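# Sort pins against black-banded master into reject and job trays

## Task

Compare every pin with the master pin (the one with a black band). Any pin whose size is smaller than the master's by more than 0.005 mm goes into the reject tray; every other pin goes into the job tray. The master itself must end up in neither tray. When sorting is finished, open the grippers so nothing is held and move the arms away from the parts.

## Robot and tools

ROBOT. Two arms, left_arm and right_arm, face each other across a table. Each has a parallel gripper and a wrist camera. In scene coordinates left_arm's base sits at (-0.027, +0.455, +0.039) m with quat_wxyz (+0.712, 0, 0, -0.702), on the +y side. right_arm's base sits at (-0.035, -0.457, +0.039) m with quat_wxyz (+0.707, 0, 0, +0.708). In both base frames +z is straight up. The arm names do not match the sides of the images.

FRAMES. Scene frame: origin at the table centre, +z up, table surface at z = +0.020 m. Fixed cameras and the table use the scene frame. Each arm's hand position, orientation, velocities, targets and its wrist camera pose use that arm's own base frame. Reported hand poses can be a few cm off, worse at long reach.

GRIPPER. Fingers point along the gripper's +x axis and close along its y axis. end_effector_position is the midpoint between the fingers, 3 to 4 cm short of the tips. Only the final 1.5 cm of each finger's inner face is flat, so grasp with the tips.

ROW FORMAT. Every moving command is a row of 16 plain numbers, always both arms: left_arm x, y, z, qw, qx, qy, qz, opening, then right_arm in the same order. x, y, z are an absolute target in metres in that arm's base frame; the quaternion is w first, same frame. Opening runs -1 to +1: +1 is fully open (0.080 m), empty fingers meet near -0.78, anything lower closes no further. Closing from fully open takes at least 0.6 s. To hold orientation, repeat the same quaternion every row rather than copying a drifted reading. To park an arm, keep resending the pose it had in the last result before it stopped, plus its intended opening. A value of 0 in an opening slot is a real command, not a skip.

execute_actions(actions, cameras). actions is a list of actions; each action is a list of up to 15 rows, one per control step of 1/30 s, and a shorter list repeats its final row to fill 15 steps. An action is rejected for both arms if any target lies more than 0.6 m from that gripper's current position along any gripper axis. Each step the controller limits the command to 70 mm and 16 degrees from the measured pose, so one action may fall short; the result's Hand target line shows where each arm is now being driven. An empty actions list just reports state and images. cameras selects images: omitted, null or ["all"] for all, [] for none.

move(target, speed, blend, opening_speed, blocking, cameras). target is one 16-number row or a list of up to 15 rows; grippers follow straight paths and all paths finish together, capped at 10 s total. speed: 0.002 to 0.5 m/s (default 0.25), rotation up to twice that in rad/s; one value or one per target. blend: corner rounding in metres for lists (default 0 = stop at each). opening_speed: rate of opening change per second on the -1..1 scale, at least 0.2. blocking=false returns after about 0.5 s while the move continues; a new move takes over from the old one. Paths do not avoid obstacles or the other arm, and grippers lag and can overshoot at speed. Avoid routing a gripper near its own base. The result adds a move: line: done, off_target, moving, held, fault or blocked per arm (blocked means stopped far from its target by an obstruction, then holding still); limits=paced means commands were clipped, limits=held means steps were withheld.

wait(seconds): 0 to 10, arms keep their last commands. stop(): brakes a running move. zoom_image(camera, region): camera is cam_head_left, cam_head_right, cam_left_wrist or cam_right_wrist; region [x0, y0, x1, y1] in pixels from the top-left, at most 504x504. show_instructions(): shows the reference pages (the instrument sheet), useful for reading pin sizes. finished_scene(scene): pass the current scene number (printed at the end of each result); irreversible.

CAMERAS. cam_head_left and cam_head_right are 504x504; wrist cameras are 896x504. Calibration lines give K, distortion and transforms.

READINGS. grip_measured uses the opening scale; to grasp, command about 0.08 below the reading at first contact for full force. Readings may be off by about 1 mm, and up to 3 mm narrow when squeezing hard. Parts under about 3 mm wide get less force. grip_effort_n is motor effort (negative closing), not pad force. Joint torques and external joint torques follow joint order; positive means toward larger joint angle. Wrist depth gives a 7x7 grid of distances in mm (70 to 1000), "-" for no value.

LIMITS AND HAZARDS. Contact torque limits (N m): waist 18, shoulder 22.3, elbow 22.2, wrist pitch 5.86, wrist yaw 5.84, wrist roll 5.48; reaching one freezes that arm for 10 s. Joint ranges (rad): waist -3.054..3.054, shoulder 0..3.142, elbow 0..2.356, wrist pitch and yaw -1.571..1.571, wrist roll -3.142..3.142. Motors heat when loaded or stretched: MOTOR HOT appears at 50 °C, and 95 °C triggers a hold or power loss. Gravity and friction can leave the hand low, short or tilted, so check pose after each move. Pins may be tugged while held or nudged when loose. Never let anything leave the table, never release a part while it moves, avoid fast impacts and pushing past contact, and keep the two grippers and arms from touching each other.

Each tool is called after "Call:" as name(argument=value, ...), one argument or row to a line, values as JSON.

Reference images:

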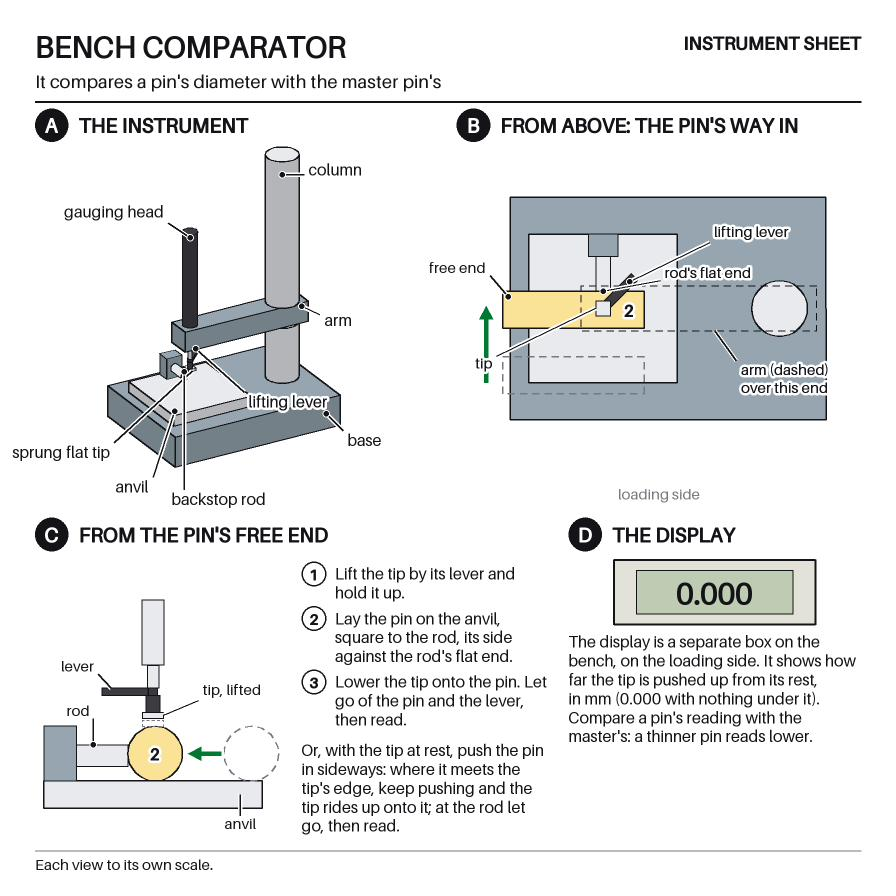

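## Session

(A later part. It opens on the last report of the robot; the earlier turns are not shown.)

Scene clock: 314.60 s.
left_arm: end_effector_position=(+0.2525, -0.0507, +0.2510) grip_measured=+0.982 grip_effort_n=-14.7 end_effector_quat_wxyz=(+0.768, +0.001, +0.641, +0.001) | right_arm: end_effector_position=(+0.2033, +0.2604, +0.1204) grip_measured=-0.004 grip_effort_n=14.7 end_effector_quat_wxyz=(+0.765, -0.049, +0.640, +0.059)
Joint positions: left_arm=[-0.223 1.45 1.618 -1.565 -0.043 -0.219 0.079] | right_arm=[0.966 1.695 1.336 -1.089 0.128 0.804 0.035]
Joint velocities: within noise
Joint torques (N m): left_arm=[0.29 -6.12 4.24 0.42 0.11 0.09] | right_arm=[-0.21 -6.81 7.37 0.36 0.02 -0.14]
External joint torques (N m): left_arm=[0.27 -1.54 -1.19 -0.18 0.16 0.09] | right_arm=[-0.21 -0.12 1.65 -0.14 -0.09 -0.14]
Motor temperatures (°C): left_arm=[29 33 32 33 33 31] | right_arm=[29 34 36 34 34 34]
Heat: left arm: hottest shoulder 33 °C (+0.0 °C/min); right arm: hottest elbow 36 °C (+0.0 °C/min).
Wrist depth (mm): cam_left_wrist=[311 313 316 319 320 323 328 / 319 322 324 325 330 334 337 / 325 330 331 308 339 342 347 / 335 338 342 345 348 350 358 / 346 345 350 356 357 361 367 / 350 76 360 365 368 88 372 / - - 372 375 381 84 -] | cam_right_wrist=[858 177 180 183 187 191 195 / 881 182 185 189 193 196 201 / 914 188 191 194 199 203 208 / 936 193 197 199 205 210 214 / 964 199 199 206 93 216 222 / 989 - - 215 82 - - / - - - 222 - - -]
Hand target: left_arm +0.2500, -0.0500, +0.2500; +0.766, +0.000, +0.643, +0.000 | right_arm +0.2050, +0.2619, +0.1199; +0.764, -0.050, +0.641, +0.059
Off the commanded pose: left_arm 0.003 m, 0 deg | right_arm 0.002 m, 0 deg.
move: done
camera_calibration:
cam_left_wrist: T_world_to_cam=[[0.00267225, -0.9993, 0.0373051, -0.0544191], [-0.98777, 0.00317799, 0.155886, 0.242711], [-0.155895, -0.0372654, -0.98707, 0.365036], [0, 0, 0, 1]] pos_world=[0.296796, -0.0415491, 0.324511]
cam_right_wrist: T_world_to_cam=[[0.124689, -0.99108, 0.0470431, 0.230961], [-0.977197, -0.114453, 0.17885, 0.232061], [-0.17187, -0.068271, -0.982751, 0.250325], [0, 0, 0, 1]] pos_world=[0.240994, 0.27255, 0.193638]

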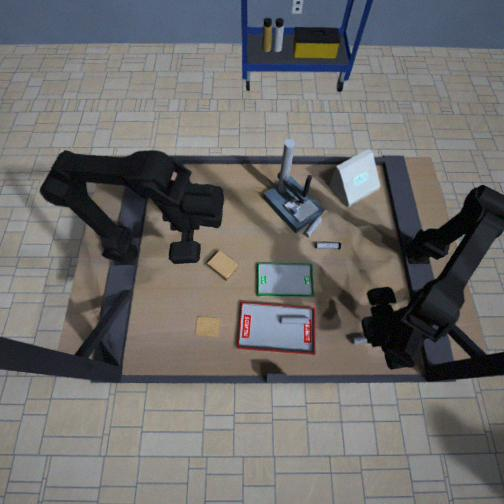

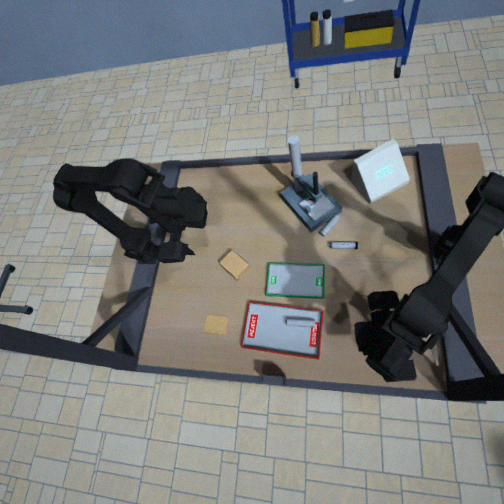

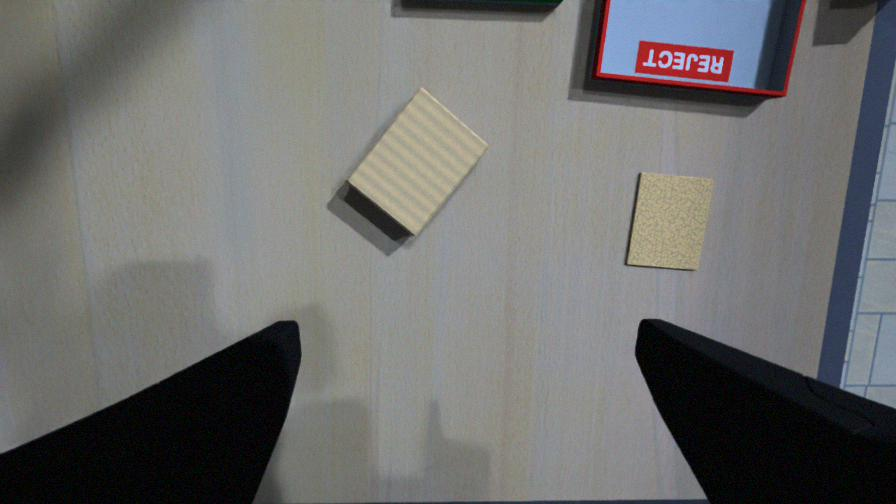

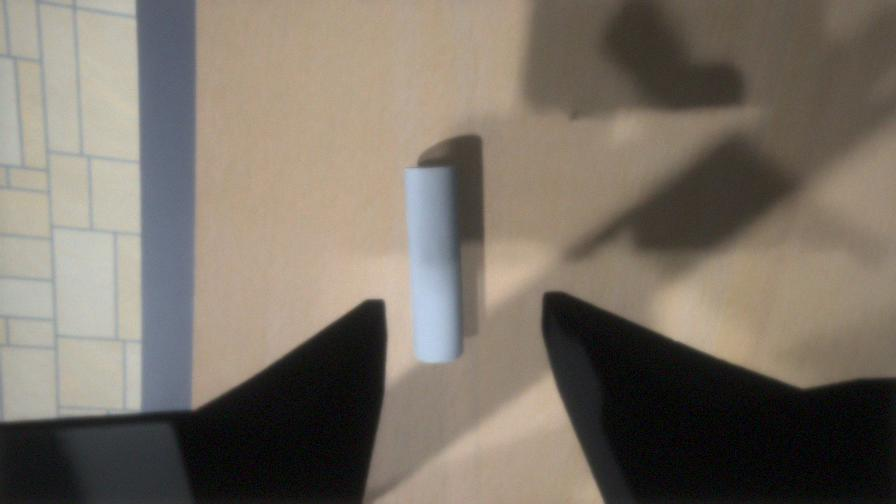

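Call:
move(
  target=[
    [0.25, -0.05, 0.25, 0.7660, 0, 0.6428, 0, 0.98, 0.1930, 0.2645, 0.05, 0.7634,-0.0532,0.6406,0.0634, 0.0],
    [0.25, -0.05, 0.25, 0.7660, 0, 0.6428, 0, 0.98, 0.1930, 0.2645, 0.028, 0.7634,-0.0532,0.6406,0.0634, 0.0],
  ],
  speed=[0.12,0.05],
  cameras=["cam_right_wrist","cam_head_right"],
)

Scene clock: 324.97 s.
left_arm: end_effector_position=(+0.2525, -0.0507, +0.2510) grip_measured=+0.982 grip_effort_n=-14.7 end_effector_quat_wxyz=(+0.768, +0.001, +0.641, +0.001) | right_arm: end_effector_position=(+0.1950, +0.2660, +0.0327) grip_measured=-0.004 grip_effort_n=14.7 end_effector_quat_wxyz=(+0.766, -0.049, +0.637, +0.067)
Joint positions: left_arm=[-0.223 1.45 1.618 -1.565 -0.043 -0.219 0.079] | right_arm=[0.997 1.783 1.075 -0.731 0.128 0.822 0.035]
Joint velocities: within noise
Joint torques (N m): left_arm=[0.3 -6.13 4.23 0.42 0.12 0.09] | right_arm=[0.21 -7 4.97 0.65 0.14 0.13]
External joint torques (N m): left_arm=[0.3 -1.66 -1.14 -0.19 0.15 0.09] | right_arm=[0.17 -0.17 -0.33 0.1 0.03 0.13]
Motor temperatures (°C): left_arm=[29 33 32 33 33 31] | right_arm=[29 34 37 34 34 34]
Heat: left arm: hottest shoulder 33 °C (+0.0 °C/min); right arm: hottest elbow 37 °C (+0.0 °C/min).
Wrist depth (mm): cam_left_wrist=[311 313 315 319 321 324 328 / 319 321 324 325 331 334 337 / 327 330 332 309 340 342 347 / 336 338 341 344 348 351 358 / 345 345 350 353 357 361 367 / 350 76 361 366 368 88 371 / - - 372 376 379 84 -] | cam_right_wrist=[99 99 101 102 104 106 108 / 101 102 103 105 107 109 111 / 104 105 107 107 110 112 115 / 107 108 110 94 114 117 118 / 110 111 112 96 96 119 123 / 113 113 - 101 91 - - / - - - 120 125 - -]
Hand target: left_arm +0.2500, -0.0500, +0.2500; +0.766, +0.000, +0.643, +0.000 | right_arm +0.1930, +0.2644, +0.0281; +0.763, -0.053, +0.641, +0.063
Off the commanded pose: left_arm 0.003 m, 0 deg | right_arm 0.005 m, 1 deg.
move: done
camera_calibration:
cam_right_wrist: T_world_to_cam=[[0.137267, -0.989834, 0.0372419, 0.239241], [-0.976382, -0.128877, 0.173406, 0.244103], [-0.166843, -0.0601652, -0.984146, 0.160006], [0, 0, 0, 1]] pos_world=[0.232193, 0.277895, 0.106231]
Images, in order (width x height): cam_head_right 504x504, cam_right_wrist 896x504.

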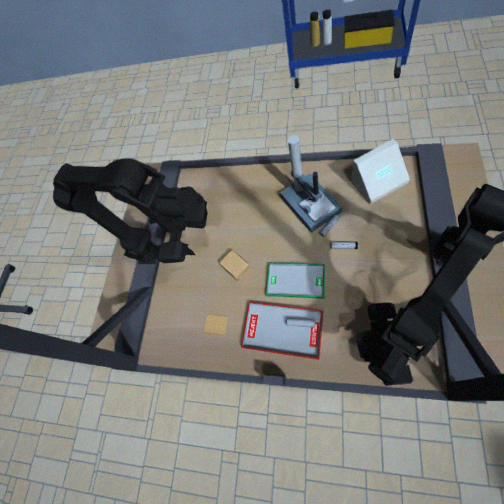

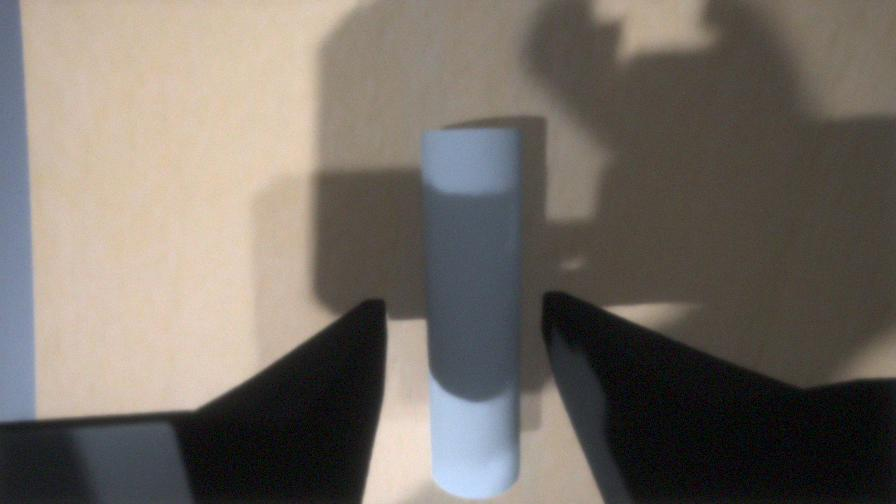

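Call:
move(
  target=[
    [0.25, -0.05, 0.25, 0.7660, 0, 0.6428, 0, 0.98, 0.1930, 0.2620, 0.0235, 0.7634,-0.0532,0.6406,0.0634, 0.0],
    [0.25, -0.05, 0.25, 0.7660, 0, 0.6428, 0, 0.98, 0.1930, 0.2620, 0.0235, 0.7634,-0.0532,0.6406,0.0634, -0.46],
  ],
  speed=[0.05,0.05],
  opening_speed=0.6,
  cameras=["cam_right_wrist"],
)

Scene clock: 330.93 s.
left_arm: end_effector_position=(+0.2525, -0.0507, +0.2510) grip_measured=+0.982 grip_effort_n=-14.7 end_effector_quat_wxyz=(+0.768, +0.001, +0.641, +0.001) | right_arm: end_effector_position=(+0.1940, +0.2645, +0.0284) grip_measured=-0.385 grip_effort_n=-83.5 end_effector_quat_wxyz=(+0.766, -0.049, +0.637, +0.068)
Joint positions: left_arm=[-0.223 1.45 1.618 -1.565 -0.043 -0.219 0.079] | right_arm=[0.997 1.783 1.056 -0.71 0.128 0.822 0.018]
Joint velocities: within noise
Joint torques (N m): left_arm=[0.29 -6.13 4.24 0.42 0.11 0.09] | right_arm=[-0.14 -6.89 4.9 0.63 0.12 -0.03]
External joint torques (N m): left_arm=[0.27 -1.56 -1.16 -0.17 0.17 0.09] | right_arm=[-0.12 -0.13 -0.27 0.11 0.01 -0.03]
Motor temperatures (°C): left_arm=[29 33 32 33 33 31] | right_arm=[29 35 37 34 34 34]
Heat: left arm: hottest shoulder 33 °C (+0.0 °C/min); right arm: hottest elbow 37 °C (-1.0 °C/min).
Wrist depth (mm): cam_left_wrist=[311 314 317 319 321 323 328 / 319 321 324 324 330 334 336 / 327 330 331 308 340 341 348 / 336 339 340 345 348 350 358 / 344 346 351 353 356 360 368 / 351 76 361 364 369 88 373 / - - 370 376 380 84 -] | cam_right_wrist=[95 96 97 99 100 102 104 / 97 98 100 101 104 105 107 / 100 101 103 103 106 108 110 / 103 104 106 89 110 112 114 / 106 107 109 91 111 115 118 / 109 110 - 94 86 - - / - - - 97 - - -]
Hand target: left_arm +0.2500, -0.0500, +0.2500; +0.766, +0.000, +0.643, +0.000 | right_arm +0.1929, +0.2619, +0.0235; +0.763, -0.053, +0.641, +0.063
Off the commanded pose: left_arm 0.003 m, 0 deg | right_arm 0.006 m, 1 deg.
move: done
camera_calibration:
cam_right_wrist: T_world_to_cam=[[0.137237, -0.989881, 0.0360873, 0.238069], [-0.976525, -0.129099, 0.172432, 0.243801], [-0.166028, -0.0589041, -0.98436, 0.154995], [0, 0, 0, 1]] pos_world=[0.231139, 0.276265, 0.101941]
Images, in order (width x height): cam_right_wrist 896x504.

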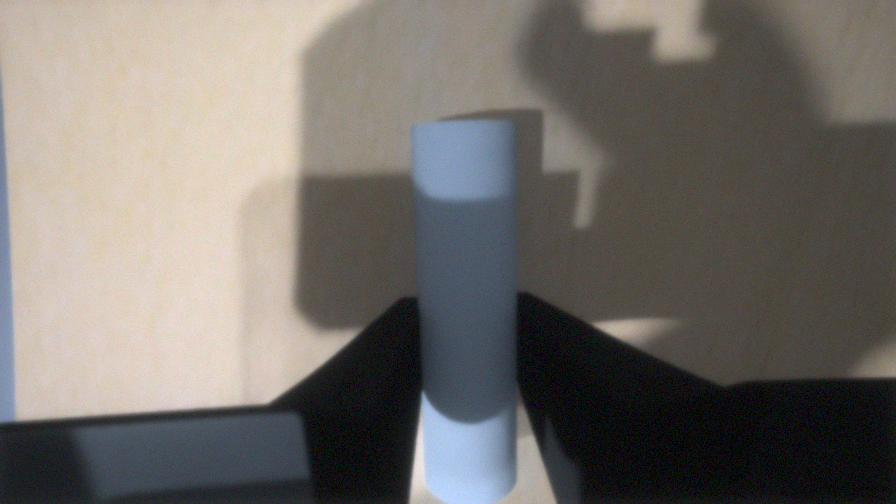

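Call:
move(
  target=[
    [0.25, -0.05, 0.25, 0.7660, 0, 0.6428, 0, 0.98, 0.1930, 0.2620, 0.11, 0.7634,-0.0532,0.6406,0.0634, -0.46],
    [0.25, -0.05, 0.25, 0.7660, 0, 0.6428, 0, 0.98, 0.21, 0.10, 0.12, 0.7198,0.2198,0.6040,-0.2620, -0.46],
    [0.25, -0.05, 0.25, 0.7660, 0, 0.6428, 0, 0.98, 0.184, -0.039, 0.09, 0.5416,0.4545,0.4545,-0.5416, -0.46],
  ],
  speed=[0.12,0.3,0.3],
  blend=[0.02,0.02,0],
  cameras=["cam_right_wrist","cam_head_right"],
)

Scene clock: 342.63 s.
left_arm: end_effector_position=(+0.2525, -0.0507, +0.2510) grip_measured=+0.982 grip_effort_n=-14.7 end_effector_quat_wxyz=(+0.768, +0.001, +0.641, +0.001) | right_arm: end_effector_position=(+0.1845, -0.0381, +0.0894) grip_measured=-0.385 grip_effort_n=-83.5 end_effector_quat_wxyz=(+0.541, +0.452, +0.459, -0.541)
Joint positions: left_arm=[-0.223 1.45 1.618 -1.565 -0.043 -0.219 0.079] | right_arm=[-0.067 1.255 0.819 -1.129 0.171 1.496 0.018]
Joint velocities: within noise
Joint torques (N m): left_arm=[0.29 -6.12 4.23 0.42 0.12 0.09] | right_arm=[-0.24 -4.9 5.59 0.45 0.27 0.13]
External joint torques (N m): left_arm=[0.3 -1.55 -1.2 -0.2 0.16 0.09] | right_arm=[-0.25 -1.73 0.12 0.16 0.12 0.13]
Motor temperatures (°C): left_arm=[29 34 32 33 33 31] | right_arm=[29 36 37 33 34 34]
Heat: left arm: hottest shoulder 34 °C (+1.0 °C/min); right arm: hottest elbow 37 °C (-2.0 °C/min).
Wrist depth (mm): cam_left_wrist=[311 313 317 319 322 323 329 / 319 321 325 325 330 334 337 / 328 329 332 308 339 342 348 / 335 337 342 346 348 350 358 / 342 344 350 355 358 359 368 / 350 76 360 364 367 88 372 / - - 371 376 380 84 -] | cam_right_wrist=[152 155 158 161 165 169 170 / 156 158 162 164 170 173 173 / 160 163 166 - 174 178 172 / 164 166 171 89 179 183 174 / 150 152 174 91 181 189 175 / 172 175 - 94 86 - - / - - - 97 - - -]
Hand target: left_arm +0.2500, -0.0500, +0.2500; +0.766, +0.000, +0.643, +0.000 | right_arm +0.1840, -0.0390, +0.0900; +0.542, +0.455, +0.455, -0.542
Off the commanded pose: left_arm 0.003 m, 0 deg | right_arm 0.001 m, 1 deg.
move: done
camera_calibration:
cam_right_wrist: T_world_to_cam=[[-0.998264, 0.0219405, 0.0546501, 0.184052], [0.0317216, 0.982205, 0.185113, 0.0401369], [-0.0496161, 0.186525, -0.981197, 0.183255], [0, 0, 0, 1]] pos_world=[0.191552, -0.0776426, 0.162321]
Images, in order (width x height): cam_head_right 504x504, cam_right_wrist 896x504.

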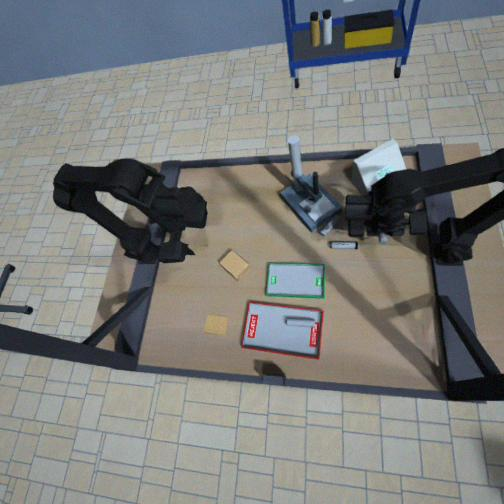

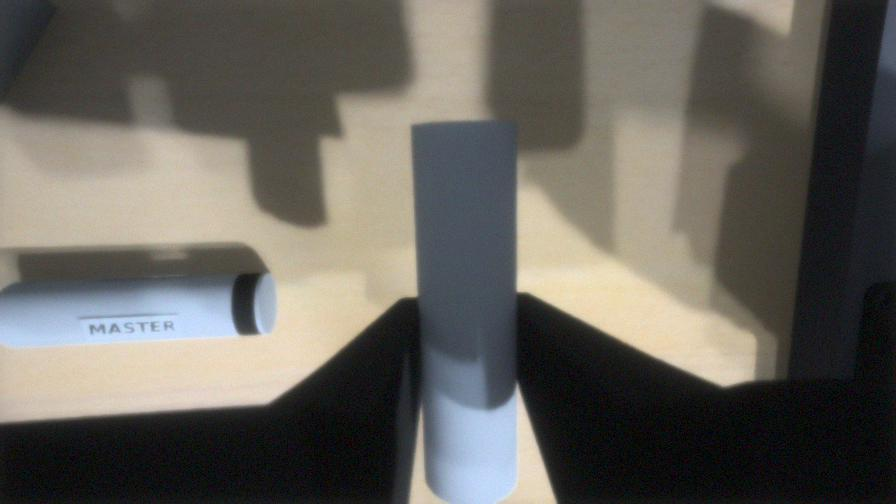

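Call:
move(
  target=[
    [0.25, -0.05, 0.25, 0.7660, 0, 0.6428, 0, 0.98, 0.184, -0.0395, 0.05, 0.5456,0.4498,0.4498,-0.5456, -0.46],
    [0.25, -0.05, 0.25, 0.7660, 0, 0.6428, 0, 0.98, 0.184, -0.0395, 0.025, 0.5456,0.4498,0.4498,-0.5456, -0.46],
  ],
  speed=[0.12,0.05],
  cameras=["cam_right_wrist"],
)

Call:
move(
  target=[
    [0.25, -0.05, 0.25, 0.7660, 0, 0.6428, 0, 0.98, 0.184, -0.0395, 0.021, 0.5456,0.4498,0.4498,-0.5456, -0.46],
  ],
  speed=0.03,
  cameras=[],
)

Scene clock: 353.27 s.
left_arm: end_effector_position=(+0.2525, -0.0507, +0.2510) grip_measured=+0.982 grip_effort_n=-14.7 end_effector_quat_wxyz=(+0.768, +0.001, +0.641, +0.001) | right_arm: end_effector_position=(+0.1849, -0.0392, +0.0263) grip_measured=-0.385 grip_effort_n=-83.5 end_effector_quat_wxyz=(+0.546, +0.452, +0.450, -0.543)
Joint positions: left_arm=[-0.223 1.45 1.618 -1.565 -0.043 -0.219 0.079] | right_arm=[-0.061 1.345 0.614 -0.823 0.186 1.508 0.018]
Joint velocities: within noise
Joint torques (N m): left_arm=[0.29 -6.12 4.24 0.42 0.12 0.09] | right_arm=[0.21 -3.64 5.07 0.46 0.37 0.12]
External joint torques (N m): left_arm=[0.29 -1.54 -1.23 -0.21 0.16 0.09] | right_arm=[0.2 -0.3 0.02 0.13 0.2 0.12]
Motor temperatures (°C): left_arm=[29 34 32 33 33 31] | right_arm=[28 36 37 33 33 34]
Heat: left arm: hottest shoulder 34 °C (+1.0 °C/min); right arm: hottest elbow 37 °C (-1.0 °C/min).
Wrist depth (mm): cam_left_wrist=[311 314 316 318 321 323 328 / 318 322 324 324 331 333 338 / 327 329 332 308 340 341 346 / 336 337 341 345 350 351 358 / 344 346 350 353 357 359 367 / 350 76 361 364 368 88 371 / - - 371 376 380 84 -] | cam_right_wrist=[99 100 102 103 105 107 109 / 101 102 104 105 108 110 112 / 103 105 106 107 111 112 115 / 106 107 109 89 114 116 118 / 108 109 111 91 115 119 122 / - 107 - 94 86 - - / - - - 97 - - -]
Hand target: left_arm +0.2500, -0.0500, +0.2500; +0.766, +0.000, +0.643, +0.000 | right_arm +0.1840, -0.0395, +0.0250; +0.546, +0.450, +0.450, -0.546
Off the commanded pose: left_arm 0.003 m, 0 deg | right_arm 0.002 m, 0 deg.
move: done
camera_calibration:
cam_right_wrist: T_world_to_cam=[[-0.998701, 0.0280333, 0.0425497, 0.188534], [0.0348809, 0.984853, 0.169848, 0.0528608], [-0.0371438, 0.171112, -0.984551, 0.1187], [0, 0, 0, 1]] pos_world=[0.190854, -0.0776563, 0.0998661]
Images, in order (width x height): cam_right_wrist 896x504.

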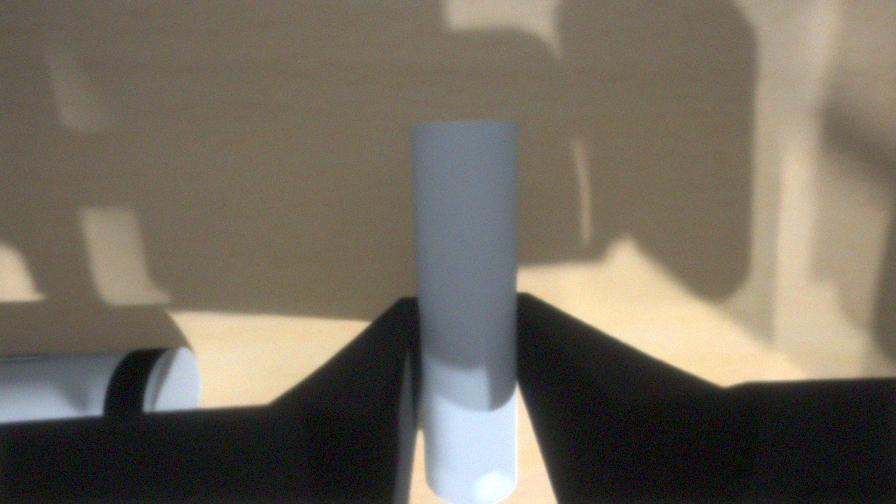

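Scene clock: 354.00 s.
left_arm: end_effector_position=(+0.2525, -0.0507, +0.2510) grip_measured=+0.982 grip_effort_n=-14.7 end_effector_quat_wxyz=(+0.768, +0.001, +0.641, +0.001) | right_arm: end_effector_position=(+0.1858, -0.0393, +0.0235) grip_measured=-0.385 grip_effort_n=-83.5 end_effector_quat_wxyz=(+0.547, +0.453, +0.449, -0.542)
Joint positions: left_arm=[-0.223 1.45 1.618 -1.565 -0.043 -0.219 0.079] | right_arm=[-0.061 1.352 0.606 -0.804 0.186 1.508 0.018]
Joint velocities: within noise
Joint torques (N m): left_arm=[0.3 -6.13 4.24 0.42 0.12 0.09] | right_arm=[0.2 -3.29 4.72 0.56 0.36 0.12]
External joint torques (N m): left_arm=[0.29 -1.62 -1.19 -0.22 0.16 0.09] | right_arm=[0.2 0.01 -0.22 0.24 0.19 0.12]
Motor temperatures (°C): left_arm=[29 34 32 33 33 31] | right_arm=[28 35 37 33 33 34]
Heat: left arm: hottest shoulder 34 °C (+1.0 °C/min); right arm: hottest elbow 37 °C (-1.0 °C/min).
Wrist depth (mm): cam_left_wrist=[311 313 317 321 322 323 328 / 318 322 324 325 331 333 338 / 326 330 332 308 338 341 346 / 336 339 341 345 349 351 357 / 345 346 351 355 357 360 366 / 351 76 359 365 370 88 371 / - - 370 376 379 84 -] | cam_right_wrist=[97 98 99 101 103 104 107 / 99 100 102 103 105 108 109 / 101 102 104 104 108 110 112 / 104 105 107 90 111 113 115 / 106 107 109 91 112 115 118 / - 105 - 94 86 - - / - - - 97 - - -]
Hand target: left_arm +0.2500, -0.0500, +0.2500; +0.766, +0.000, +0.643, +0.000 | right_arm +0.1839, -0.0394, +0.0210; +0.546, +0.450, +0.450, -0.546
Off the commanded pose: left_arm 0.003 m, 0 deg | right_arm 0.003 m, 1 deg.
move: done
No camera images: "cameras" was empty.

Call:
move(
  target=[
    [0.25, -0.05, 0.25, 0.7660, 0, 0.6428, 0, 0.98, 0.184, -0.0395, 0.0195, 0.5456,0.4498,0.4498,-0.5456, -0.46],
    [0.25, -0.05, 0.25, 0.7660, 0, 0.6428, 0, 0.98, 0.184, -0.0395, 0.0205, 0.5456,0.4498,0.4498,-0.5456, 0.0],
    [0.25, -0.05, 0.25, 0.7660, 0, 0.6428, 0, 0.98, 0.184, -0.0385, 0.085, 0.5456,0.4498,0.4498,-0.5456, 0.0],
    [0.25, -0.05, 0.25, 0.7660, 0, 0.6428, 0, 0.98, 0.1845, 0.035, 0.07, 0.6533,0.2670,0.2628,-0.6577, 0.0],
  ],
  speed=[0.03,0.03,0.1,0.25],
  blend=[0,0,0.01,0],
  opening_speed=0.6,
  cameras=["cam_right_wrist"],
)

Scene clock: 363.40 s.
left_arm: end_effector_position=(+0.2525, -0.0507, +0.2510) grip_measured=+0.982 grip_effort_n=-14.7 end_effector_quat_wxyz=(+0.768, +0.001, +0.641, +0.001) | right_arm: end_effector_position=(+0.1830, +0.0340, +0.0699) grip_measured=-0.004 grip_effort_n=14.2 end_effector_quat_wxyz=(+0.652, +0.269, +0.265, -0.658)
Joint positions: left_arm=[-0.223 1.45 1.618 -1.565 -0.043 -0.219 0.079] | right_arm=[0.656 1.699 0.904 -1.338 0.598 2.415 0.035]
Joint velocities: within noise
Joint torques (N m): left_arm=[0.28 -6.12 4.24 0.42 0.11 0.09] | right_arm=[0.21 -4.81 5.09 -0.59 0.46 0.14]
External joint torques (N m): left_arm=[0.28 -1.63 -1.15 -0.2 0.15 0.1] | right_arm=[0.23 0.04 1.21 0.02 0.14 0.14]
Motor temperatures (°C): left_arm=[29 34 32 33 33 31] | right_arm=[28 35 37 33 33 34]
Heat: left arm: hottest shoulder 34 °C (+1.0 °C/min); right arm: hottest elbow 37 °C (+0.0 °C/min).
Wrist depth (mm): cam_left_wrist=[310 314 317 319 321 322 327 / 318 320 324 325 330 334 338 / 326 330 331 308 338 341 346 / 334 338 342 346 348 350 358 / 344 345 351 355 357 359 368 / 350 76 360 364 368 88 372 / - - 373 375 378 84 -] | cam_right_wrist=[192 222 234 237 240 233 215 / 189 207 213 217 219 220 197 / 189 195 196 198 199 203 184 / 157 158 182 184 181 188 176 / 165 166 169 171 92 174 172 / 158 - - 160 90 - - / - - - 150 - - -]
Hand target: left_arm +0.2500, -0.0500, +0.2500; +0.766, +0.000, +0.643, +0.000 | right_arm +0.1844, +0.0350, +0.0700; +0.653, +0.267, +0.263, -0.658
Off the commanded pose: left_arm 0.003 m, 0 deg | right_arm 0.002 m, 0 deg.
move: done
camera_calibration:
cam_right_wrist: T_world_to_cam=[[-0.997952, 0.0607717, 0.0199487, 0.183091], [0.0465566, 0.904016, -0.424957, 0.0156221], [-0.0438593, -0.423158, -0.904994, 0.164897], [0, 0, 0, 1]] pos_world=[0.189221, 0.0445279, 0.152217]
Images, in order (width x height): cam_right_wrist 896x504.

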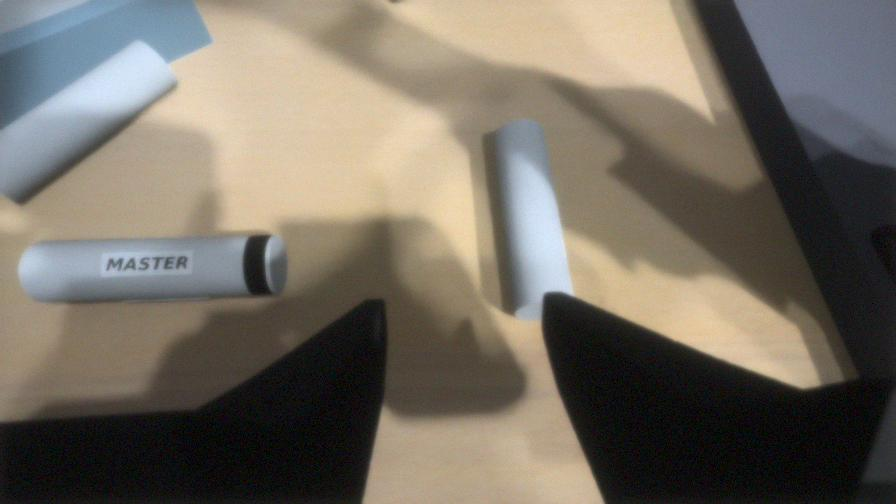

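Call:
wait(
  seconds=1,
  cameras=["cam_right_wrist"],
)

Scene clock: 367.27 s.
left_arm: end_effector_position=(+0.2525, -0.0507, +0.2510) grip_measured=+0.982 grip_effort_n=-14.7 end_effector_quat_wxyz=(+0.768, +0.001, +0.641, +0.001) | right_arm: end_effector_position=(+0.1832, +0.0341, +0.0700) grip_measured=-0.004 grip_effort_n=14.2 end_effector_quat_wxyz=(+0.652, +0.269, +0.265, -0.658)
Joint positions: left_arm=[-0.223 1.45 1.618 -1.565 -0.043 -0.219 0.079] | right_arm=[0.656 1.7 0.905 -1.338 0.599 2.415 0.035]
Joint velocities: within noise
Joint torques (N m): left_arm=[0.29 -6.12 4.23 0.42 0.11 0.09] | right_arm=[0.22 -4.87 5.05 -0.58 0.46 0.14]
External joint torques (N m): left_arm=[0.3 -1.61 -1.19 -0.21 0.16 0.09] | right_arm=[0.22 0.05 1.1 0.02 0.13 0.13]
Motor temperatures (°C): left_arm=[29 34 32 33 33 31] | right_arm=[28 34 37 33 33 34]
Heat: left arm: hottest shoulder 34 °C (+1.0 °C/min); right arm: hottest elbow 37 °C (+1.0 °C/min).
Wrist depth (mm): cam_left_wrist=[310 313 316 319 321 322 328 / 319 321 324 324 331 334 337 / 327 329 332 307 339 342 347 / 335 339 342 346 349 351 358 / 344 345 350 354 358 359 368 / 349 76 360 365 367 88 371 / - - 370 375 381 84 -] | cam_right_wrist=[193 221 233 237 240 234 216 / 189 208 213 217 219 221 197 / 190 195 196 198 198 203 184 / 157 158 182 184 181 188 176 / 165 166 169 171 93 174 172 / 158 - - 160 91 - - / - - - 150 - - -]
Hand target: left_arm +0.2500, -0.0500, +0.2500; +0.766, +0.000, +0.643, +0.000 | right_arm +0.1845, +0.0350, +0.0700; +0.654, +0.267, +0.263, -0.658
Tool commands: left_gripper/opening=+0.98 right_gripper/opening=+0.0
Off the commanded pose: left_arm 0.003 m, 0 deg | right_arm 0.002 m, 0 deg.
wait: 1.00 s; at rest from the start
camera_calibration:
cam_right_wrist: T_world_to_cam=[[-0.997975, 0.0605691, 0.0194492, 0.18334], [0.0465848, 0.904015, -0.424954, 0.0155384], [-0.0433215, -0.423187, -0.905006, 0.164904], [0, 0, 0, 1]] pos_world=[0.189389, 0.0446337, 0.152277]
Images, in order (width x height): cam_right_wrist 896x504.

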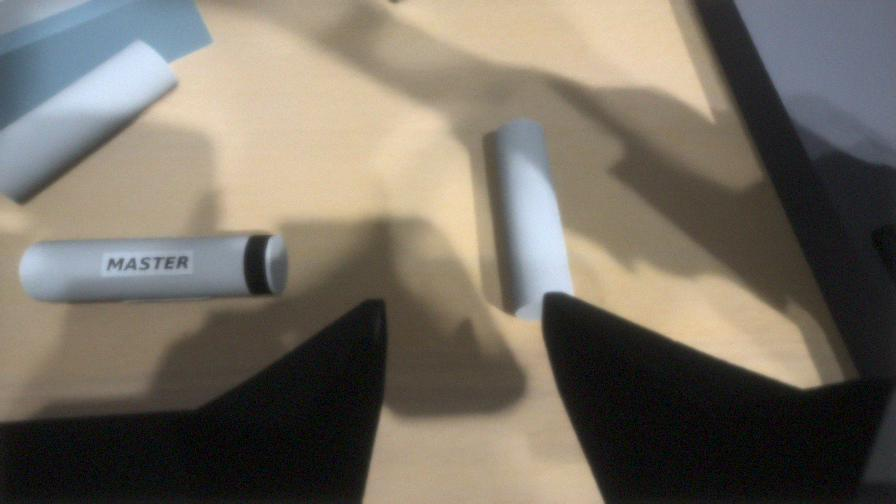

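Call:
move(
  target=[
    [0.25, -0.05, 0.25, 0.7660, 0, 0.6428, 0, 0.98, 0.150, 0.022, 0.055, 0.6533,0.2670,0.2628,-0.6577, 0.0],
    [0.25, -0.05, 0.25, 0.7660, 0, 0.6428, 0, 0.98, 0.150, -0.0145, 0.0165, 0.6533,0.2670,0.2628,-0.6577, 0.0],
  ],
  speed=[0.12,0.07],
  blend=[0.005,0],
  cameras=["cam_right_wrist"],
)

Scene clock: 372.23 s.
left_arm: end_effector_position=(+0.2525, -0.0507, +0.2510) grip_measured=+0.982 grip_effort_n=-14.7 end_effector_quat_wxyz=(+0.768, +0.001, +0.641, +0.001) | right_arm: end_effector_position=(+0.1516, -0.0125, +0.0176) grip_measured=-0.004 grip_effort_n=14.7 end_effector_quat_wxyz=(+0.653, +0.274, +0.262, -0.656)
Joint positions: left_arm=[-0.223 1.45 1.618 -1.565 -0.043 -0.219 0.079] | right_arm=[0.56 1.639 0.581 -1.005 0.65 2.315 0.035]
Joint velocities: within noise
Joint torques (N m): left_arm=[0.28 -6.13 4.23 0.42 0.12 0.09] | right_arm=[-0.21 -3.65 2.97 -0.2 0.51 -0.13]
External joint torques (N m): left_arm=[0.25 -1.62 -1.19 -0.21 0.16 0.09] | right_arm=[-0.2 0.04 -0.2 0.28 0.14 -0.13]
Motor temperatures (°C): left_arm=[29 34 32 33 33 31] | right_arm=[28 34 37 33 33 34]
Heat: left arm: hottest shoulder 34 °C (+1.0 °C/min); right arm: hottest elbow 37 °C (+1.0 °C/min).
Wrist depth (mm): cam_left_wrist=[311 313 316 319 320 323 328 / 319 321 324 324 330 333 338 / 326 330 331 309 339 341 347 / 335 338 341 345 349 351 359 / 344 345 350 354 357 360 368 / 350 76 360 365 369 88 372 / - - 372 377 379 84 -] | cam_right_wrist=[158 159 161 163 164 165 140 / 145 146 148 149 150 151 136 / 134 135 136 116 138 139 136 / 125 125 126 107 128 129 130 / 117 117 117 100 96 121 121 / 111 112 - 94 97 - - / - - - 102 - - -]
Hand target: left_arm +0.2500, -0.0500, +0.2500; +0.766, +0.000, +0.643, +0.000 | right_arm +0.1500, -0.0145, +0.0166; +0.653, +0.267, +0.263, -0.658
Off the commanded pose: left_arm 0.003 m, 0 deg | right_arm 0.003 m, 1 deg.
move: done
camera_calibration:
cam_right_wrist: T_world_to_cam=[[-0.99811, 0.0608103, 0.00889524, 0.155816], [0.0514044, 0.90538, -0.421479, 0.0360884], [-0.0336838, -0.420225, -0.906795, 0.0950508], [0, 0, 0, 1]] pos_world=[0.156868, -0.00220621, 0.100016]
Images, in order (width x height): cam_right_wrist 896x504.

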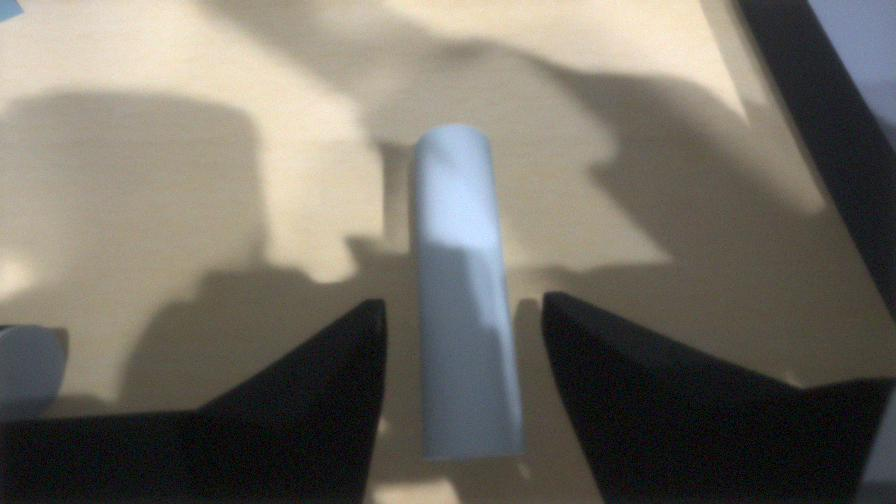

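Call:
move(
  target=[
    [0.25, -0.05, 0.25, 0.7660, 0, 0.6428, 0, 0.98, 0.150, -0.0178, 0.0157, 0.6533,0.2670,0.2628,-0.6577, 0.0],
    [0.25, -0.05, 0.25, 0.7660, 0, 0.6428, 0, 0.98, 0.150, -0.0178, 0.0157, 0.6533,0.2670,0.2628,-0.6577, -0.46],
  ],
  speed=[0.05,0.05],
  opening_speed=0.6,
  cameras=["cam_right_wrist"],
)

Scene clock: 376.77 s.
left_arm: end_effector_position=(+0.2525, -0.0507, +0.2510) grip_measured=+0.982 grip_effort_n=-14.7 end_effector_quat_wxyz=(+0.768, +0.001, +0.641, +0.001) | right_arm: end_effector_position=(+0.1514, -0.0163, +0.0162) grip_measured=-0.385 grip_effort_n=-83.5 end_effector_quat_wxyz=(+0.653, +0.270, +0.262, -0.657)
Joint positions: left_arm=[-0.223 1.45 1.618 -1.565 -0.043 -0.219 0.079] | right_arm=[0.544 1.64 0.571 -0.99 0.66 2.297 0.018]
Joint velocities: within noise
Joint torques (N m): left_arm=[0.29 -6.13 4.24 0.42 0.12 0.09] | right_arm=[-0.22 -4.37 2.95 -0.22 0.43 -0.12]
External joint torques (N m): left_arm=[0.28 -1.61 -1.18 -0.2 0.16 0.09] | right_arm=[-0.22 -0.72 -0.21 0.24 0.06 -0.13]
Motor temperatures (°C): left_arm=[29 34 32 33 33 31] | right_arm=[28 34 36 33 33 34]
Heat: left arm: hottest shoulder 34 °C (+1.0 °C/min); right arm: hottest elbow 36 °C (-1.0 °C/min).
Wrist depth (mm): cam_left_wrist=[311 313 316 319 322 323 329 / 318 321 325 325 330 334 337 / 327 330 332 309 340 342 346 / 335 339 342 345 348 351 358 / 345 346 350 355 357 360 367 / 351 76 360 365 370 88 371 / - - 373 376 380 84 -] | cam_right_wrist=[156 158 160 162 163 164 139 / 144 145 146 148 149 150 136 / 133 133 135 115 137 138 135 / 123 124 125 106 127 128 129 / 115 116 118 97 117 121 120 / 109 110 - 91 87 - - / - - - 89 - - -]
Hand target: left_arm +0.2500, -0.0500, +0.2500; +0.766, +0.000, +0.643, +0.000 | right_arm +0.1500, -0.0178, +0.0157; +0.653, +0.267, +0.263, -0.658
Off the commanded pose: left_arm 0.003 m, 0 deg | right_arm 0.002 m, 0 deg.
move: done
camera_calibration:
cam_right_wrist: T_world_to_cam=[[-0.998134, 0.0596771, 0.0129127, 0.15578], [0.0484917, 0.903289, -0.426283, 0.0394148], [-0.0371032, -0.424861, -0.904498, 0.0925477], [0, 0, 0, 1]] pos_world=[0.157012, -0.0055796, 0.0984995]
Images, in order (width x height): cam_right_wrist 896x504.

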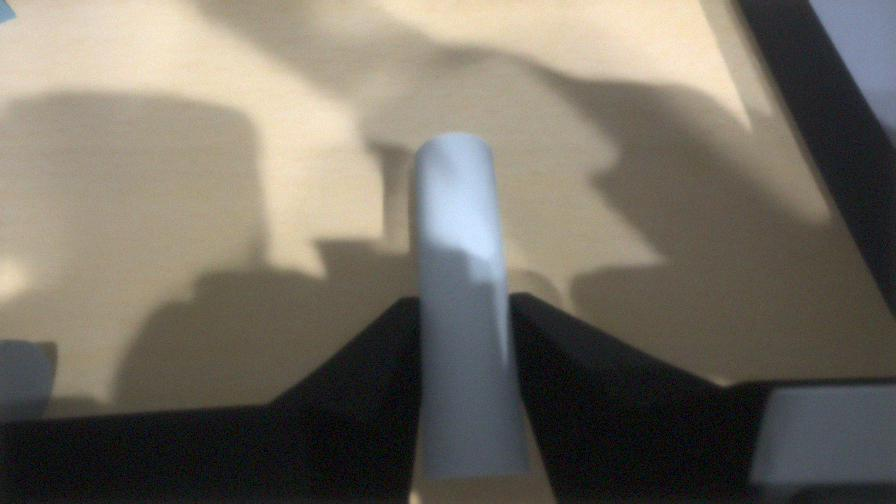

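Same grip as P2. Move to instrument and insert.

Call:
move(
  target=[
    [0.25, -0.05, 0.25, 0.7660, 0, 0.6428, 0, 0.98, 0.150, -0.0178, 0.10, 0.6533,0.2670,0.2628,-0.6577, -0.46],
    [0.25, -0.05, 0.25, 0.7660, 0, 0.6428, 0, 0.98, 0.26, -0.08, 0.13, 0.8365,0.1616,0.3380,-0.3999, -0.46],
    [0.25, -0.05, 0.25, 0.7660, 0, 0.6428, 0, 0.98, 0.3145, -0.1430, 0.085, 0.8365,0.1616,0.3380,-0.3999, -0.46],
    [0.25, -0.05, 0.25, 0.7660, 0, 0.6428, 0, 0.98, 0.3145, -0.1430, 0.061, 0.8365,0.1616,0.3380,-0.3999, -0.46],
  ],
  speed=[0.12,0.25,0.15,0.05],
  blend=[0.02,0.02,0.005,0],
  cameras=["cam_right_wrist"],
)

Call:
move(
  target=[
    [0.25, -0.05, 0.25, 0.7660, 0, 0.6428, 0, 0.98, 0.3145, -0.1430, 0.0595, 0.8365,0.1616,0.3380,-0.3999, -0.46],
    [0.25, -0.05, 0.25, 0.7660, 0, 0.6428, 0, 0.98, 0.3332, -0.1280, 0.0595, 0.8365,0.1616,0.3380,-0.3999, -0.46],
    [0.25, -0.05, 0.25, 0.7660, 0, 0.6428, 0, 0.98, 0.3465, -0.1145, 0.0595, 0.8390,0.1595,0.3390,-0.3940, -0.46],
  ],
  speed=[0.03,0.03,0.02],
  blend=[0,0.003,0],
  cameras=["cam_right_wrist"],
)

Call:
zoom_image(
  camera="cam_right_wrist",
  region=[230, 80, 630, 380],
)

Scene clock: 389.07 s.
left_arm: end_effector_position=(+0.2525, -0.0507, +0.2510) grip_measured=+0.982 grip_effort_n=-14.7 end_effector_quat_wxyz=(+0.768, +0.001, +0.641, +0.001) | right_arm: end_effector_position=(+0.1478, -0.0178, +0.0220) grip_measured=-0.385 grip_effort_n=-83.5 end_effector_quat_wxyz=(+0.651, +0.266, +0.266, -0.660)
Joint positions: left_arm=[-0.223 1.45 1.618 -1.565 -0.043 -0.219 0.079] | right_arm=[0.542 1.614 0.574 -1.03 0.654 2.296 0.018]
Joint velocities: within noise
Joint torques (N m): left_arm=[0.29 -6.11 4.24 0.42 0.12 0.09] | right_arm=[0.03 -3.73 3.58 -0.4 0.5 0]
External joint torques (N m): left_arm=[0.29 -1.52 -1.22 -0.2 0.16 0.09] | right_arm=[0 -0.17 0.34 0.09 0.15 0]
Motor temperatures (°C): left_arm=[29 34 32 33 33 31] | right_arm=[28 33 35 33 33 34]
Heat: left arm: hottest shoulder 34 °C (+1.0 °C/min); right arm: hottest elbow 35 °C (-2.0 °C/min).
Wrist depth (mm): cam_left_wrist=[311 314 316 318 322 323 328 / 318 321 325 325 331 334 338 / 327 330 331 308 340 342 347 / 335 338 342 345 349 350 358 / 344 345 350 354 358 358 366 / 350 76 360 365 369 88 372 / - - 373 377 380 84 -] | cam_right_wrist=[162 164 168 170 173 172 148 / 149 151 153 156 158 160 137 / 138 139 141 115 145 147 131 / 128 129 131 106 135 136 133 / 120 121 122 97 94 126 126 / 114 114 - 91 87 - - / - - - 89 - - -]
Hand target: left_arm +0.2500, -0.0500, +0.2500; +0.766, +0.000, +0.643, +0.000 | right_arm +0.1475, -0.0184, +0.0218; +0.652, +0.262, +0.265, -0.661
Off the commanded pose: left_arm 0.003 m, 0 deg | right_arm 0.212 m, 40 deg.
move: held (right_arm; a check stopped the path); path passed 0 of 4 targets; limits=held
pose unreachable (right arm): on one or more control steps of this call, first in action 0 (counted from 0), this arm could not follow its commanded pose, so it was not sent that pose on those steps. It may still have moved: this result reports where it is.
cause: moving toward the commanded pose would bring two parts of the arm too close to each other (joints 3 (elbow) to 6 (wrist roll) lie between them).
camera_calibration:
cam_right_wrist: T_world_to_cam=[[-0.997665, 0.0629417, 0.0265137, 0.15187], [0.0455555, 0.902495, -0.428285, 0.0438858], [-0.0508855, -0.426077, -0.903255, 0.0990288], [0, 0, 0, 1]] pos_world=[0.154555, -0.00697175, 0.104217]
Images, in order (width x height): cam_right_wrist 896x504.

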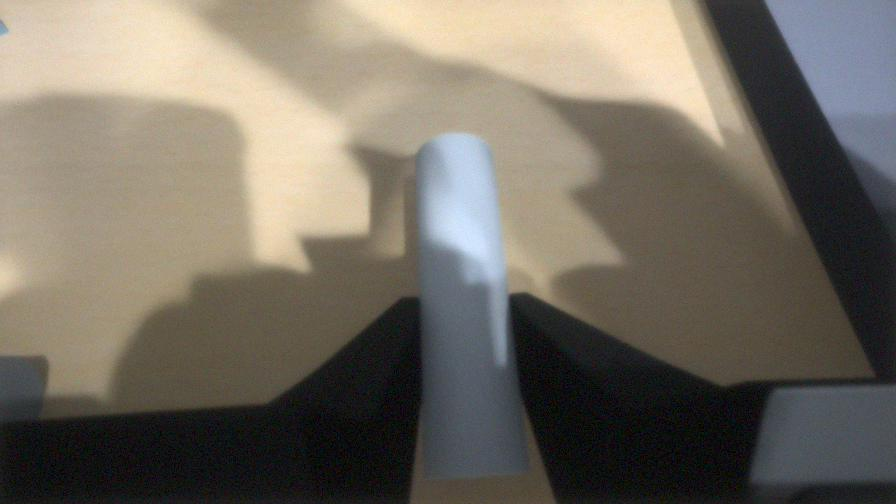

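Scene clock: 399.43 s.
left_arm: end_effector_position=(+0.2525, -0.0507, +0.2510) grip_measured=+0.982 grip_effort_n=-14.7 end_effector_quat_wxyz=(+0.768, +0.001, +0.641, +0.001) | right_arm: end_effector_position=(+0.2662, -0.1307, +0.0384) grip_measured=-0.385 grip_effort_n=-83.5 end_effector_quat_wxyz=(+0.796, +0.162, +0.359, -0.459)
Joint positions: left_arm=[-0.223 1.45 1.618 -1.565 -0.043 -0.219 0.079] | right_arm=[-0.174 1.468 0.536 -0.11 0.583 0.652 0.018]
Joint velocities: within noise
Joint torques (N m): left_arm=[0.29 -6.12 4.24 0.42 0.11 0.09] | right_arm=[1.55 -5.59 10.84 2.68 -0.6 -0.26]
External joint torques (N m): left_arm=[0.3 -1.58 -1.15 -0.17 0.15 0.09] | right_arm=[1.56 -1.2 5.71 1.64 -0.91 -0.26]
Motor temperatures (°C): left_arm=[29 34 32 33 33 31] | right_arm=[28 34 36 36 34 34]
Heat: left arm: hottest shoulder 34 °C (+0.0 °C/min); right arm: hottest elbow 36 °C (-1.0 °C/min).
Wrist depth (mm): cam_left_wrist=[312 314 316 319 321 324 328 / 318 321 324 325 331 334 337 / 326 330 332 309 339 342 347 / 336 338 341 344 348 351 357 / 344 346 350 355 357 360 368 / 350 76 360 364 368 88 373 / - - 373 376 380 84 -] | cam_right_wrist=[100 104 119 167 174 142 99 / - 99 110 155 162 150 103 / 90 92 105 100 151 142 107 / - 98 102 98 142 142 105 / 115 104 104 94 134 136 111 / - 98 - 92 - - - / - - - 91 94 - -]
Hand target: left_arm +0.2500, -0.0500, +0.2500; +0.766, +0.000, +0.643, +0.000 | right_arm +0.2909, -0.1261, +0.0558; +0.818, +0.176, +0.331, -0.437
Off the commanded pose: left_arm 0.003 m, 0 deg | right_arm 0.085 m, 9 deg.
move: off_target (right_arm; path cut at 10 s); path passed 0 of 3 targets
camera_calibration:
cam_right_wrist: T_world_to_cam=[[-0.871693, -0.480825, 0.0946455, 0.169494], [-0.476088, 0.785136, -0.396107, 0.269742], [0.116149, -0.390344, -0.913313, 0.0323282], [0, 0, 0, 1]] pos_world=[0.272413, -0.117668, 0.120331]
Images, in order (width x height): cam_right_wrist 896x504.

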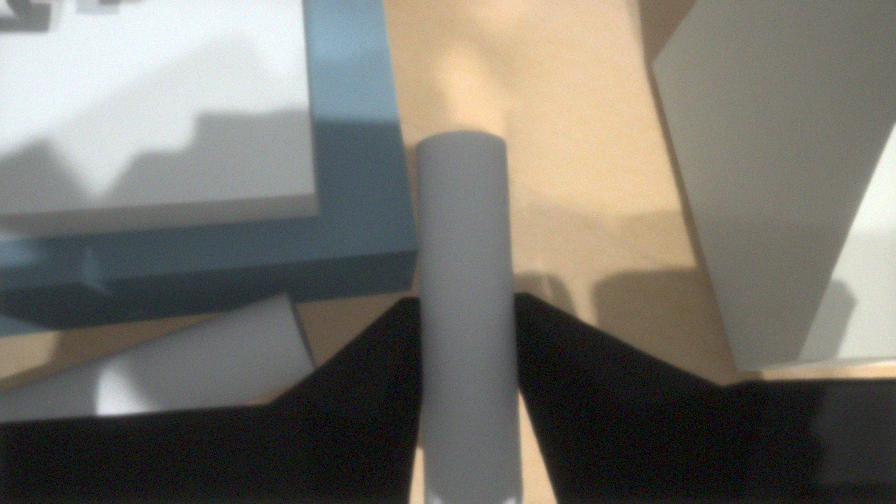

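Scaled by 1.260 from the camera's 896x504 image, which has a finer 1280x720 frame.

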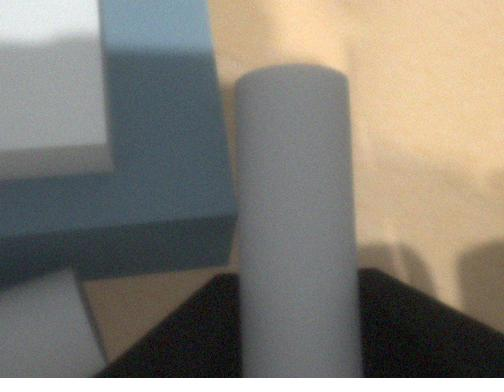

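Call:
move(
  target=[
    [0.25, -0.05, 0.25, 0.7660, 0, 0.6428, 0, 0.98, 0.2600, -0.1340, 0.0400, 0.796,0.162,0.359,-0.459, -0.46],
  ],
  speed=0.05,
  cameras=["cam_right_wrist","cam_head_left"],
)

Scene clock: 405.30 s.
left_arm: end_effector_position=(+0.2525, -0.0507, +0.2510) grip_measured=+0.982 grip_effort_n=-14.7 end_effector_quat_wxyz=(+0.768, +0.001, +0.641, +0.001) | right_arm: end_effector_position=(+0.2600, -0.1326, +0.0358) grip_measured=-0.385 grip_effort_n=-83.5 end_effector_quat_wxyz=(+0.794, +0.162, +0.366, -0.458)
Joint positions: left_arm=[-0.223 1.45 1.618 -1.565 -0.043 -0.219 0.079] | right_arm=[-0.191 1.454 0.519 -0.111 0.568 0.634 0.018]
Joint velocities: within noise
Joint torques (N m): left_arm=[0.29 -6.13 4.24 0.42 0.12 0.09] | right_arm=[-0.22 -7.1 5.36 1.02 0.48 -0.13]
External joint torques (N m): left_arm=[0.31 -1.64 -1.18 -0.2 0.16 0.09] | right_arm=[-0.22 -2.82 0.19 -0.04 0.17 -0.13]
Motor temperatures (°C): left_arm=[29 34 32 33 33 31] | right_arm=[28 34 37 39 34 34]
Heat: left arm: hottest shoulder 34 °C (+0.0 °C/min); right arm: hottest wrist pitch 39 °C (+6.1 °C/min). Heating fast: the right arm's wrist pitch motor: a push or a pull is the cause, and it goes on while you think. Ease it with your next call, before anything else.
Wrist depth (mm): cam_left_wrist=[311 314 317 320 321 323 329 / 319 321 324 325 331 334 337 / 327 329 332 308 340 342 346 / 335 338 341 346 349 351 359 / 344 346 351 354 357 360 367 / 350 76 361 365 368 88 372 / - - 371 376 380 84 -] | cam_right_wrist=[99 102 118 163 170 136 99 / - 95 109 153 159 136 102 / 89 92 104 100 149 136 102 / - 98 101 98 140 136 102 / 114 101 122 94 132 133 109 / - 99 - 92 - - - / - - - 91 94 - -]
Hand target: left_arm +0.2500, -0.0500, +0.2500; +0.766, +0.000, +0.643, +0.000 | right_arm +0.2600, -0.1340, +0.0399; +0.796, +0.162, +0.359, -0.459
Off the commanded pose: left_arm 0.003 m, 0 deg | right_arm 0.004 m, 1 deg.
move: done
camera_calibration:
cam_right_wrist: T_world_to_cam=[[-0.868797, -0.484482, 0.102315, 0.16187], [-0.483819, 0.786583, -0.383674, 0.268968], [0.105404, -0.382837, -0.917783, 0.0339224], [0, 0, 0, 1]] pos_world=[0.267188, -0.120156, 0.117768]
Images, in order (width x height): cam_head_left 504x504, cam_right_wrist 896x504.

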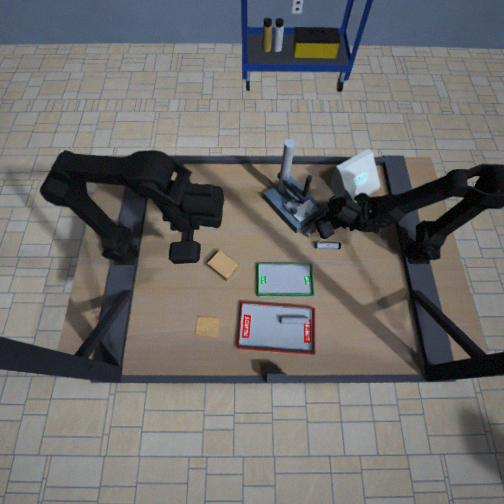

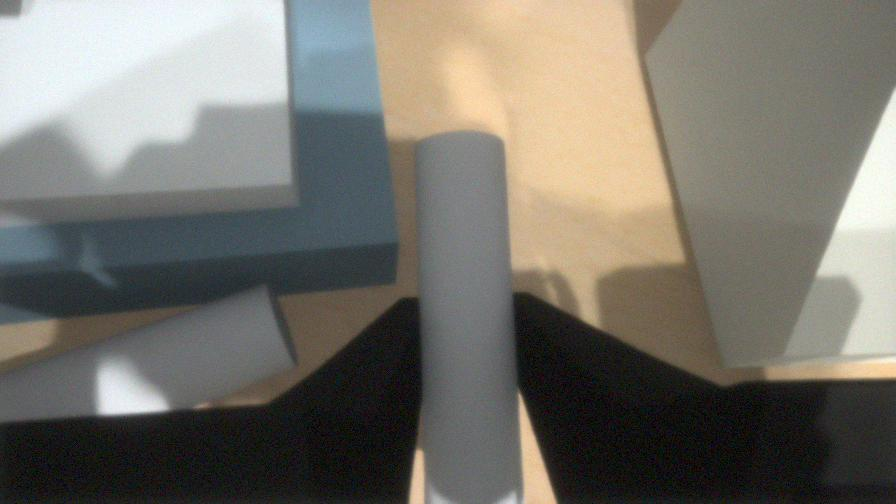

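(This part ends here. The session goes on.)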